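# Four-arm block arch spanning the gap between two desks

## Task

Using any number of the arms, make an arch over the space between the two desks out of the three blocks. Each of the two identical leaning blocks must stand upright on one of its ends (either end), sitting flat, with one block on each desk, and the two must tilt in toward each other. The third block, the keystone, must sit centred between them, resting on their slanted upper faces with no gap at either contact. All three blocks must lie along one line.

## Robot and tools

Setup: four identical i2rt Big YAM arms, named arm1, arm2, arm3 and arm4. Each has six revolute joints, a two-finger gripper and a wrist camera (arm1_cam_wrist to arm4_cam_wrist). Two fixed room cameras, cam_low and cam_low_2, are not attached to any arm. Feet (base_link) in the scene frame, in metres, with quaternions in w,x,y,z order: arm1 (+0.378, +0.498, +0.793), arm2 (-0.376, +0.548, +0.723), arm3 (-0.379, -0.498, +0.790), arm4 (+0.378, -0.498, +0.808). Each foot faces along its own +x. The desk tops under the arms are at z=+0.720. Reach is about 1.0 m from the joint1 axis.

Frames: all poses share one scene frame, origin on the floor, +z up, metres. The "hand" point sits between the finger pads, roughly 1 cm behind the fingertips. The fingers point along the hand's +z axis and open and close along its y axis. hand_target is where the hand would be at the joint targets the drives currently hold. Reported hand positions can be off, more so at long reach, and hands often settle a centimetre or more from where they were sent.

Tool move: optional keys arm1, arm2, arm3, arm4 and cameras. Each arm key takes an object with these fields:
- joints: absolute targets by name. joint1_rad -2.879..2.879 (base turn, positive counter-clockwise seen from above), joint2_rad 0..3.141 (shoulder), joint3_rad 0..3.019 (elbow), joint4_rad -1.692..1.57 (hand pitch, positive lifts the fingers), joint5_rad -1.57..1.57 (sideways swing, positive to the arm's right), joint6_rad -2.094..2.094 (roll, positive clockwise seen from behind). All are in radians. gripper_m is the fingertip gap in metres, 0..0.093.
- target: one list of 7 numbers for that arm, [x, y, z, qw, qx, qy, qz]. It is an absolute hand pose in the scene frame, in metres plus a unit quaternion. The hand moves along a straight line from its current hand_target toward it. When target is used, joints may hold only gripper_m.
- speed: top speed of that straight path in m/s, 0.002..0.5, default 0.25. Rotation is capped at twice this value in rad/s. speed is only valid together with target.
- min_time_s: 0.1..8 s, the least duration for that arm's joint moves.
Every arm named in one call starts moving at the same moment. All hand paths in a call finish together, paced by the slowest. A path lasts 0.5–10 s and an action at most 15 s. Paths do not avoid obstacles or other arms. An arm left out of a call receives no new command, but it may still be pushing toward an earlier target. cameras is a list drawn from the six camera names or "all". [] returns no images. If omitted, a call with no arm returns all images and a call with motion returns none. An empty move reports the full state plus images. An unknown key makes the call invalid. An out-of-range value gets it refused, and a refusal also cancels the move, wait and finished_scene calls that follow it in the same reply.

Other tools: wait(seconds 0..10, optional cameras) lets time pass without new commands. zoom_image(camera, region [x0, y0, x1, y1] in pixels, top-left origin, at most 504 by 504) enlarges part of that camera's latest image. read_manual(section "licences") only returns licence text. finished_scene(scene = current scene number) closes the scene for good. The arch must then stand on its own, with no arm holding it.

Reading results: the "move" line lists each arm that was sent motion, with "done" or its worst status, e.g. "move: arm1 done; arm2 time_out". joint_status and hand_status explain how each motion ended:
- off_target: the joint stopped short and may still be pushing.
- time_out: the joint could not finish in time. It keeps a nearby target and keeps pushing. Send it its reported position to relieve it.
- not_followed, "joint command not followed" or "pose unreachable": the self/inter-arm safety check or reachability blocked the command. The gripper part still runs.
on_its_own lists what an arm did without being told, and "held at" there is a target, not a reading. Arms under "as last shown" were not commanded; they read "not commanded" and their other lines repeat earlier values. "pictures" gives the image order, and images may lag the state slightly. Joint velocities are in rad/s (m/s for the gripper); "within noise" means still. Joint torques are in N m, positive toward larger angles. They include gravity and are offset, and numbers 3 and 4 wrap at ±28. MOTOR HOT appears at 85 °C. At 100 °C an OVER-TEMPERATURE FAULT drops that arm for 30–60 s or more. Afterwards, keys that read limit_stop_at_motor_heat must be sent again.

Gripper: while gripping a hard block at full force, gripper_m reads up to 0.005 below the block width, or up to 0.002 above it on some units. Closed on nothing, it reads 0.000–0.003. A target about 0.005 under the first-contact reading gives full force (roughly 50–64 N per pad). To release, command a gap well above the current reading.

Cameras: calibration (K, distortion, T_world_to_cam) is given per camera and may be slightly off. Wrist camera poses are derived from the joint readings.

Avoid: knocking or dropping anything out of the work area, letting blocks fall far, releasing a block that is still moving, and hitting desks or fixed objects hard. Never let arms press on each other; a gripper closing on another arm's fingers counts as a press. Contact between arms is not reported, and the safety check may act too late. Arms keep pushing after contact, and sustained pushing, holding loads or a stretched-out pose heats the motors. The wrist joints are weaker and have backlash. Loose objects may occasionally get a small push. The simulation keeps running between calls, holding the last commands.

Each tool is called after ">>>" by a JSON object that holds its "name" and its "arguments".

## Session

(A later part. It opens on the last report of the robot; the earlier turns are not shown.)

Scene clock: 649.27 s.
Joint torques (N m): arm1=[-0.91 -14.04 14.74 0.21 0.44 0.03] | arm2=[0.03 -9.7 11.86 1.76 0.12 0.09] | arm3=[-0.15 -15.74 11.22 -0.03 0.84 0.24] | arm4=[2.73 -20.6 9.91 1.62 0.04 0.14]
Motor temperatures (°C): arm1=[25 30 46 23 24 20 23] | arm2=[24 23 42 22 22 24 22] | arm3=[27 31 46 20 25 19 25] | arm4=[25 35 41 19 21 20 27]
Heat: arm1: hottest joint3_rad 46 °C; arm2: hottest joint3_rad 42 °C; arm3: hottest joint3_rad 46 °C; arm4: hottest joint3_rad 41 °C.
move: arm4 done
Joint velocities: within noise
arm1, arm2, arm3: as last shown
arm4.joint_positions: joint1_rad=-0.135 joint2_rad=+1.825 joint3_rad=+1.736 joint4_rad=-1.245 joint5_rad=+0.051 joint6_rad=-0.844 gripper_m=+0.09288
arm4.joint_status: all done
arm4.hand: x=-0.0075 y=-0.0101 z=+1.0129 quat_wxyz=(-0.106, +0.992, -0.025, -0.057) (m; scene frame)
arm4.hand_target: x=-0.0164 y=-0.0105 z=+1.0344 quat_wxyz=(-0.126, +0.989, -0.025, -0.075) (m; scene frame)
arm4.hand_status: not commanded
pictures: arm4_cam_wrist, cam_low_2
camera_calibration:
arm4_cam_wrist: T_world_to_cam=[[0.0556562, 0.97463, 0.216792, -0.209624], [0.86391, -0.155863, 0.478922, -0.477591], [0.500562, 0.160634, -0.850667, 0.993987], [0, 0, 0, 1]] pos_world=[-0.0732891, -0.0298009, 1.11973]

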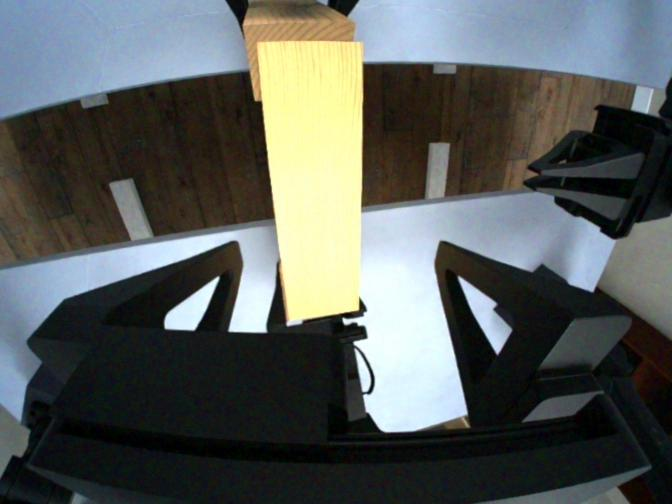

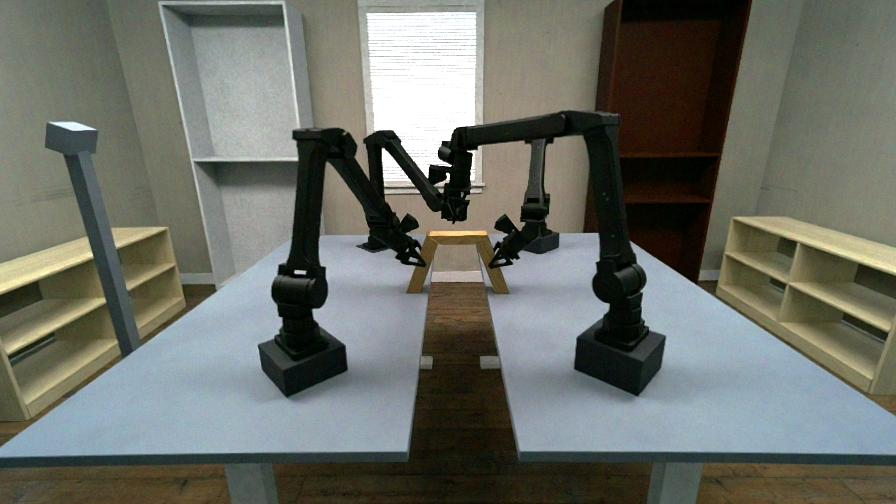

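>>> {"name": "move", "arguments": {"arm1": {"joints": {"gripper_m": 0.072}}, "arm3": {"joints": {"gripper_m": 0.074}}}}

>>> {"name": "move", "arguments": {"arm1": {"joints": {"gripper_m": 0.093}}, "arm3": {"joints": {"gripper_m": 0.093}}, "cameras": ["arm1_cam_wrist", "arm3_cam_wrist", "cam_low_2"]}}

Scene clock: 661.73 s.
Joint torques (N m): arm1=[-0.97 -13.8 14.19 0.27 0.44 0.03] | arm2=[-0.32 -9.47 11.86 1.7 0.12 0.1] | arm3=[-0.03 -15.91 10.61 -0.05 0.83 0.26] | arm4=[2.78 -20.48 9.91 1.63 0.03 0.14]
Motor temperatures (°C): arm1=[25 30 46 23 24 20 23] | arm2=[24 23 42 22 22 24 22] | arm3=[27 31 46 20 25 19 25] | arm4=[25 34 41 19 21 20 27]
Heat: arm1: hottest joint3_rad 46 °C; arm2: hottest joint3_rad 42 °C; arm3: hottest joint3_rad 46 °C; arm4: hottest joint3_rad 41 °C.
move: arm1 done; arm3 done
Joint velocities: within noise
arm1.joint_positions: joint1_rad=+0.572 joint2_rad=+1.906 joint3_rad=+1.249 joint4_rad=-0.560 joint5_rad=+0.880 joint6_rad=+1.224 gripper_m=+0.07186
arm1.joint_status: all done
arm1.hand: x=+0.1184 y=-0.0346 z=+0.8519 quat_wxyz=(-0.035, -0.895, +0.021, +0.445) (m; scene frame)
arm1.hand_target: x=+0.1068 y=-0.0530 z=+0.8766 quat_wxyz=(-0.061, -0.890, +0.043, +0.450) (m; scene frame)
arm1.hand_status: not commanded
arm2, arm4: as last shown
arm3.joint_positions: joint1_rad=+0.581 joint2_rad=+1.919 joint3_rad=+1.233 joint4_rad=-0.594 joint5_rad=+0.944 joint6_rad=+1.287 gripper_m=+0.07390
arm3.joint_status: all done
arm3.hand: x=-0.1094 y=+0.0136 z=+0.8425 quat_wxyz=(-0.467, -0.045, -0.883, -0.008) (m; scene frame)
arm3.hand_target: x=-0.0981 y=+0.0284 z=+0.8624 quat_wxyz=(-0.474, -0.066, -0.878, -0.028) (m; scene frame)
arm3.hand_status: not commanded
pictures: none

Scene clock: 662.30 s.
Joint torques (N m): arm1=[-0.91 -14.15 14.09 0.23 0.45 0.02] | arm2=[-0.38 -9.52 11.96 1.74 0.15 0.1] | arm3=[-0.38 -16.15 10.69 -0.02 0.8 0.27] | arm4=[2.73 -20.48 9.91 1.62 0.04 0.13]
Motor temperatures (°C): arm1=[25 30 46 23 24 20 23] | arm2=[24 23 42 22 22 24 22] | arm3=[27 31 46 20 25 19 25] | arm4=[25 34 41 19 21 20 27]
Heat: arm1: hottest joint3_rad 46 °C; arm2: hottest joint3_rad 42 °C; arm3: hottest joint3_rad 46 °C; arm4: hottest joint3_rad 41 °C.
move: arm1 done; arm3 done
Joint velocities: within noise
arm1.joint_positions: joint1_rad=+0.572 joint2_rad=+1.906 joint3_rad=+1.249 joint4_rad=-0.560 joint5_rad=+0.880 joint6_rad=+1.224 gripper_m=+0.09280
arm1.joint_status: all done
arm1.hand: x=+0.1184 y=-0.0346 z=+0.8519 quat_wxyz=(-0.035, -0.895, +0.021, +0.445) (m; scene frame)
arm1.hand_target: x=+0.1068 y=-0.0530 z=+0.8766 quat_wxyz=(-0.061, -0.890, +0.043, +0.450) (m; scene frame)
arm1.hand_status: not commanded
arm2, arm4: as last shown
arm3.joint_positions: joint1_rad=+0.581 joint2_rad=+1.919 joint3_rad=+1.233 joint4_rad=-0.594 joint5_rad=+0.944 joint6_rad=+1.287 gripper_m=+0.09284
arm3.joint_status: all done
arm3.hand: x=-0.1094 y=+0.0136 z=+0.8425 quat_wxyz=(-0.467, -0.045, -0.883, -0.008) (m; scene frame)
arm3.hand_target: x=-0.0981 y=+0.0284 z=+0.8624 quat_wxyz=(-0.474, -0.066, -0.878, -0.028) (m; scene frame)
arm3.hand_status: not commanded
pictures: arm1_cam_wrist, arm3_cam_wrist, cam_low_2
camera_calibration:
arm1_cam_wrist: T_world_to_cam=[[0.0099668, 0.993107, -0.116785, 0.135399], [0.966821, -0.0393839, -0.252399, 0.0976987], [-0.255258, -0.110395, -0.96055, 0.968201], [0, 0, 0, 1]] pos_world=[0.151335, -0.0237336, 0.970477]
arm3_cam_wrist: T_world_to_cam=[[-0.0833831, -0.994911, -0.0565661, 0.0517187], [-0.937239, 0.0975823, -0.334755, 0.180111], [0.338571, 0.025103, -0.940606, 0.954222], [0, 0, 0, 1]] pos_world=[-0.149953, 0.00992605, 0.960765]

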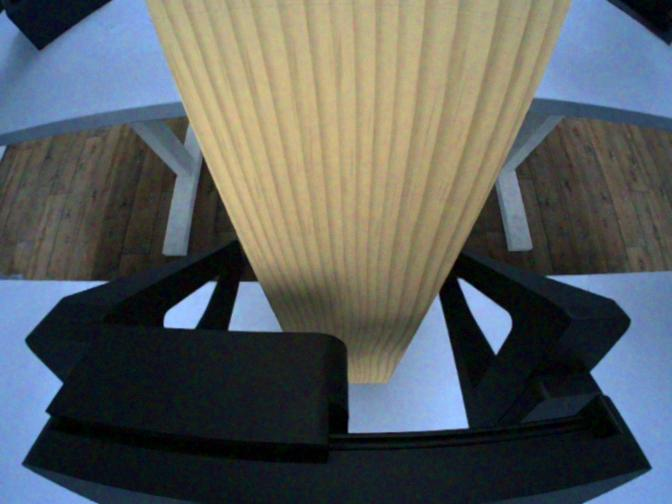

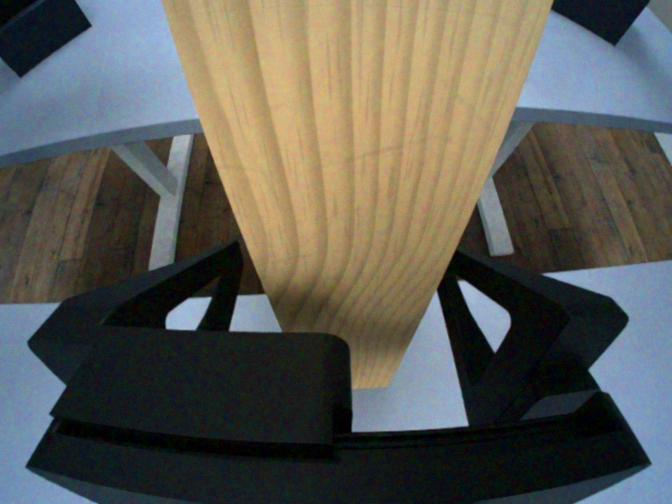

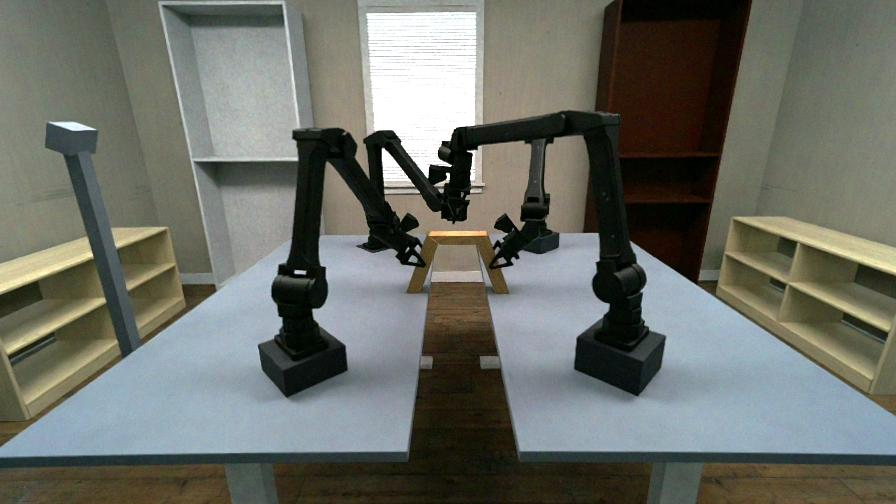

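>>> {"name": "move", "arguments": {"arm1": {"joints": {"joint1_rad": 0.776, "joint2_rad": 1.757, "joint3_rad": 1.385, "joint4_rad": -0.994, "joint5_rad": 0.938, "joint6_rad": 1.540}, "min_time_s": 5}, "arm3": {"joints": {"joint1_rad": 0.793, "joint2_rad": 1.800, "joint3_rad": 1.396, "joint4_rad": -1.076, "joint5_rad": 0.992, "joint6_rad": 1.650}, "min_time_s": 5}, "cameras": ["arm1_cam_wrist", "arm3_cam_wrist", "cam_low_2"]}}

>>> {"name": "zoom_image", "arguments": {"camera": "cam_low_2", "region": [400, 215, 520, 305]}}

Scene clock: 670.00 s.
Joint torques (N m): arm1=[1.26 -14.92 15.41 -0.24 0.71 0.04] | arm2=[0.03 -9.41 11.86 1.76 0.12 0.11] | arm3=[2.2 -16.5 11.67 -0.58 0.84 0.27] | arm4=[2.78 -20.54 9.89 1.63 0.03 0.14]
Motor temperatures (°C): arm1=[25 30 45 23 24 20 22] | arm2=[24 23 42 22 22 24 22] | arm3=[27 31 46 20 25 19 25] | arm4=[25 33 41 19 21 20 27]
Heat: arm1: hottest joint3_rad 45 °C; arm2: hottest joint3_rad 42 °C; arm3: hottest joint3_rad 46 °C; arm4: hottest joint3_rad 41 °C.
move: arm1 done; arm3 done
Joint velocities: within noise
arm1.joint_positions: joint1_rad=+0.763 joint2_rad=+1.786 joint3_rad=+1.322 joint4_rad=-0.985 joint5_rad=+0.932 joint6_rad=+1.525 gripper_m=+0.09288
arm1.joint_status: all done
arm1.hand: x=+0.2193 y=-0.0292 z=+0.9326 quat_wxyz=(-0.038, -0.893, +0.023, +0.448) (m; scene frame)
arm1.hand_target: x=+0.2250 y=-0.0493 z=+0.9718 quat_wxyz=(-0.079, -0.889, +0.040, +0.450) (m; scene frame)
arm1.hand_status: not commanded
arm2, arm4: as last shown
arm3.joint_positions: joint1_rad=+0.779 joint2_rad=+1.820 joint3_rad=+1.342 joint4_rad=-1.067 joint5_rad=+0.987 joint6_rad=+1.630 gripper_m=+0.09292
arm3.joint_status: all done
arm3.hand: x=-0.2124 y=+0.0204 z=+0.9256 quat_wxyz=(-0.473, -0.050, -0.879, -0.017) (m; scene frame)
arm3.hand_target: x=-0.2188 y=+0.0385 z=+0.9556 quat_wxyz=(-0.474, -0.065, -0.877, -0.052) (m; scene frame)
arm3.hand_status: not commanded
pictures: arm1_cam_wrist, arm3_cam_wrist, cam_low_2
camera_calibration:
arm1_cam_wrist: T_world_to_cam=[[0.0107549, 0.992409, -0.122506, 0.143625], [0.96485, -0.042471, -0.259348, 0.0275635], [-0.262582, -0.115411, -0.957983, 1.07114], [0, 0, 0, 1]] pos_world=[0.253123, -0.0177428, 1.05088]
arm3_cam_wrist: T_world_to_cam=[[-0.0835948, -0.993599, -0.0759784, 0.0726306], [-0.932421, 0.104891, -0.345816, 0.121886], [0.351572, 0.0419354, -0.935221, 1.06455], [0, 0, 0, 1]] pos_world=[-0.254544, 0.0147386, 1.04326]

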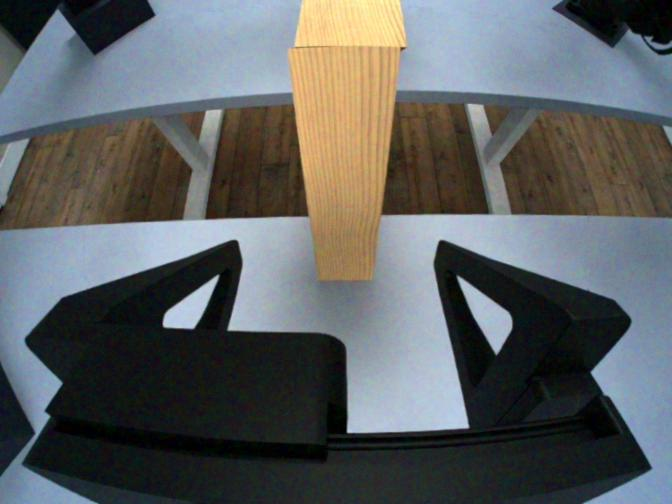

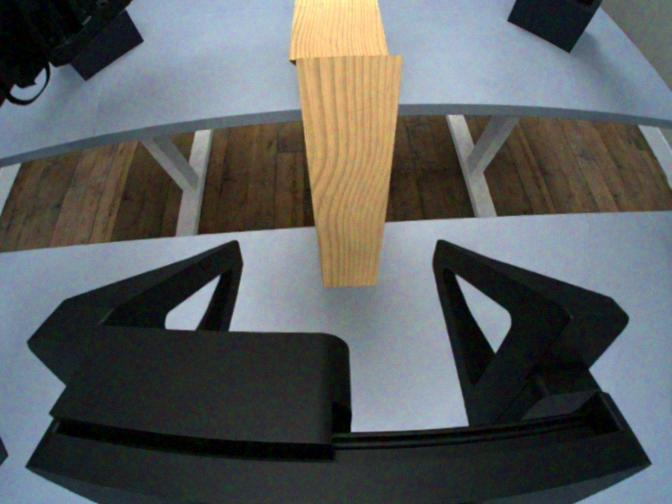

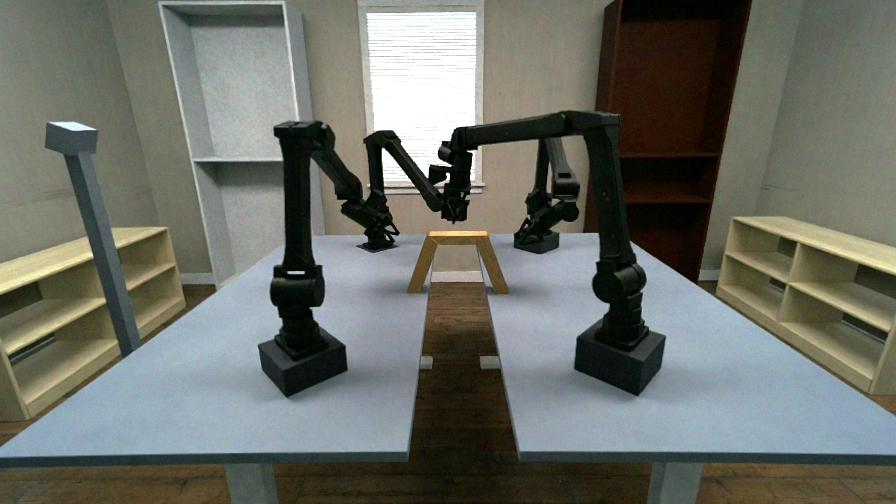

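Scaled by 4.200 from the camera's 896x504 image, which has a finer 1280x720 frame.

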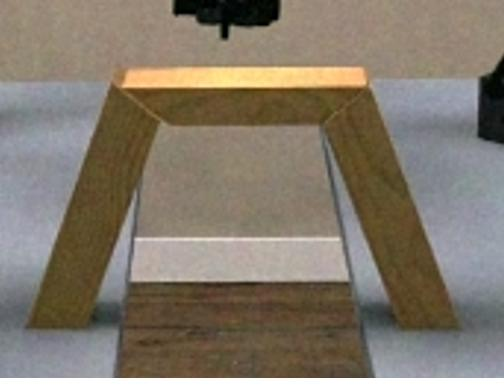

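>>> {"name": "zoom_image", "arguments": {"camera": "arm1_cam_wrist", "region": [270, 0, 430, 110]}}

>>> {"name": "zoom_image", "arguments": {"camera": "arm3_cam_wrist", "region": [270, 0, 430, 110]}}

>>> {"name": "zoom_image", "arguments": {"camera": "cam_low_2", "region": [420, 220, 450, 250]}}

>>> {"name": "zoom_image", "arguments": {"camera": "cam_low_2", "region": [466, 220, 496, 250]}}

Scaled by 3.150 from the camera's 672x504 image, which has a finer 960x720 frame.

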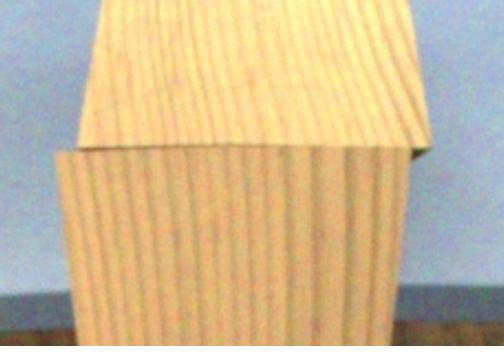

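Scaled by 3.150 from the camera's 672x504 image, which has a finer 960x720 frame.

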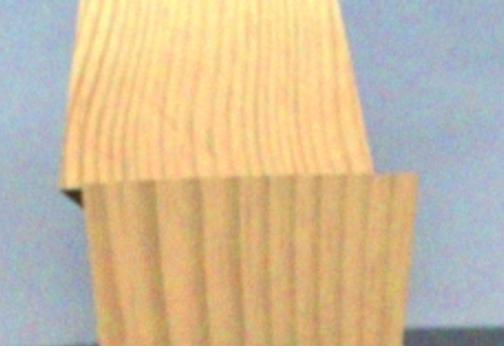

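Scaled by 16.800 from the camera's 896x504 image, which has a finer 1280x720 frame.

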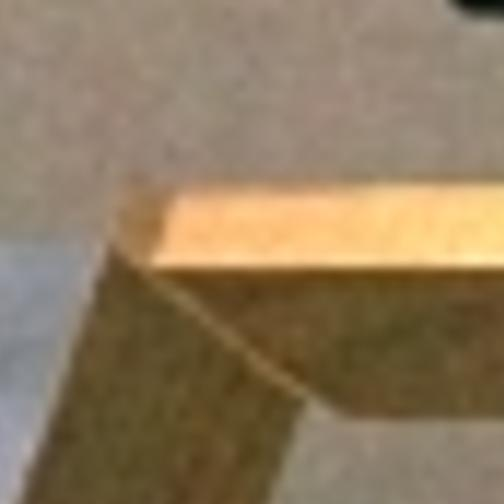

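Scaled by 16.800 from the camera's 896x504 image, which has a finer 1280x720 frame.

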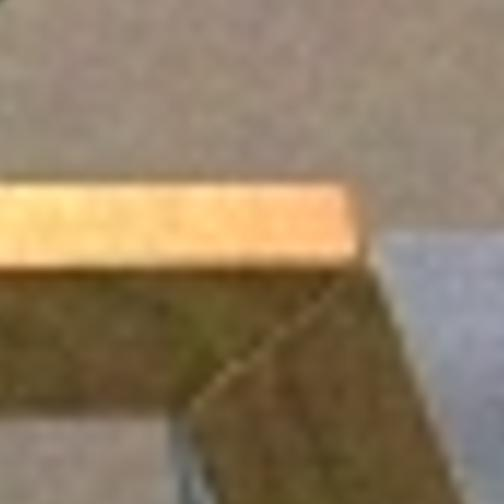

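>>> {"name": "move", "arguments": {"arm4": {"joints": {"joint2_rad": 1.70}, "min_time_s": 2.5}, "cameras": ["cam_low_2", "arm2_cam_wrist"]}}

>>> {"name": "zoom_image", "arguments": {"camera": "cam_low_2", "region": [400, 215, 520, 305]}}

Scene clock: 678.07 s.
Joint torques (N m): arm1=[1.2 -14.86 15.39 -0.28 0.73 0.04] | arm2=[-0.09 -9.47 11.93 1.77 0.14 0.11] | arm3=[1.9 -16.26 11.66 -0.54 0.86 0.27] | arm4=[2.73 -19.25 10.09 1.81 0.04 0.15]
Motor temperatures (°C): arm1=[25 29 44 23 24 20 22] | arm2=[24 23 42 22 22 24 22] | arm3=[27 32 47 20 25 19 25] | arm4=[25 33 42 19 21 20 27]
Heat: arm1: hottest joint3_rad 44 °C; arm2: hottest joint3_rad 42 °C; arm3: hottest joint3_rad 47 °C; arm4: hottest joint3_rad 42 °C.
move: arm4 done
Joint velocities: within noise
arm1.joint_positions: joint1_rad=+0.763 joint2_rad=+1.786 joint3_rad=+1.322 joint4_rad=-0.985 joint5_rad=+0.932 joint6_rad=+1.531 gripper_m=+0.09288
arm1.joint_status: not commanded
arm1.hand: x=+0.2193 y=-0.0292 z=+0.9326 quat_wxyz=(-0.039, -0.893, +0.025, +0.448) (m; scene frame)
arm1.hand_target: x=+0.2250 y=-0.0493 z=+0.9718 quat_wxyz=(-0.080, -0.889, +0.043, +0.450) (m; scene frame)
arm1.hand_status: not commanded
arm2, arm3: as last shown
arm4.joint_positions: joint1_rad=-0.135 joint2_rad=+1.725 joint3_rad=+1.736 joint4_rad=-1.245 joint5_rad=+0.051 joint6_rad=-0.844 gripper_m=+0.09288
arm4.joint_status: all done
arm4.hand: x=-0.0010 y=-0.0182 z=+1.0723 quat_wxyz=(-0.144, +0.985, -0.026, -0.089) (m; scene frame)
arm4.hand_target: x=-0.0083 y=-0.0202 z=+1.0942 quat_wxyz=(-0.163, +0.980, -0.026, -0.108) (m; scene frame)
arm4.hand_status: not commanded
pictures: arm2_cam_wrist, cam_low_2
camera_calibration:
arm2_cam_wrist: T_world_to_cam=[[-0.998752, 0.0426844, 0.025926, -0.0454567], [0.00174238, 0.548598, -0.836085, 0.718525], [-0.0499107, -0.834996, -0.547988, 0.773249], [0, 0, 0, 1]] pos_world=[-0.00805848, 0.253419, 1.02566]

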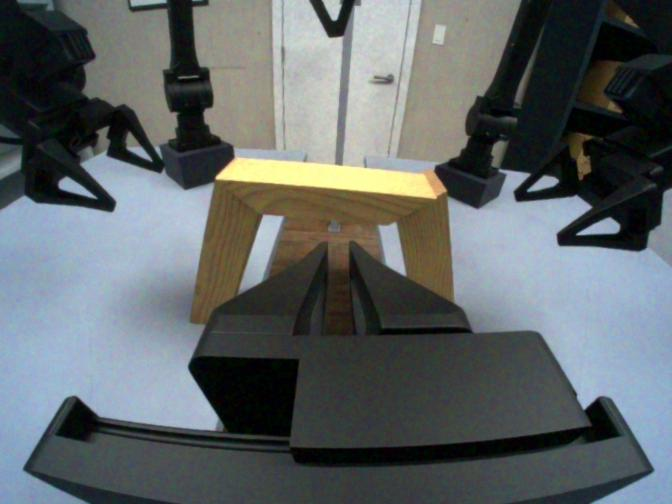

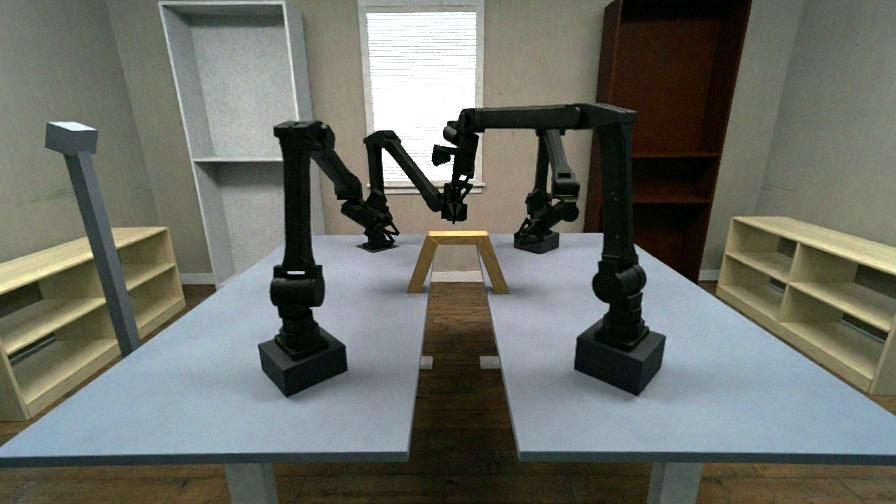

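Scaled by 4.200 from the camera's 896x504 image, which has a finer 1280x720 frame.

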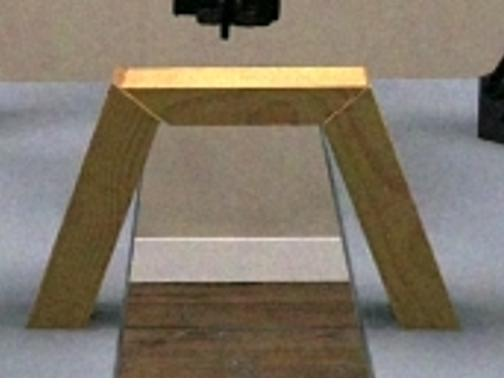

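>>> {"name": "zoom_image", "arguments": {"camera": "arm2_cam_wrist", "region": [180, 140, 480, 340]}}

Scaled by 1.680 from the camera's 672x504 image, which has a finer 960x720 frame.

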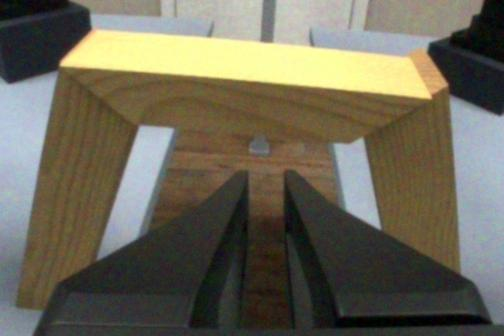

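>>> {"name": "finished_scene", "arguments": {"scene": 2}}

The scene is finished: the task was done.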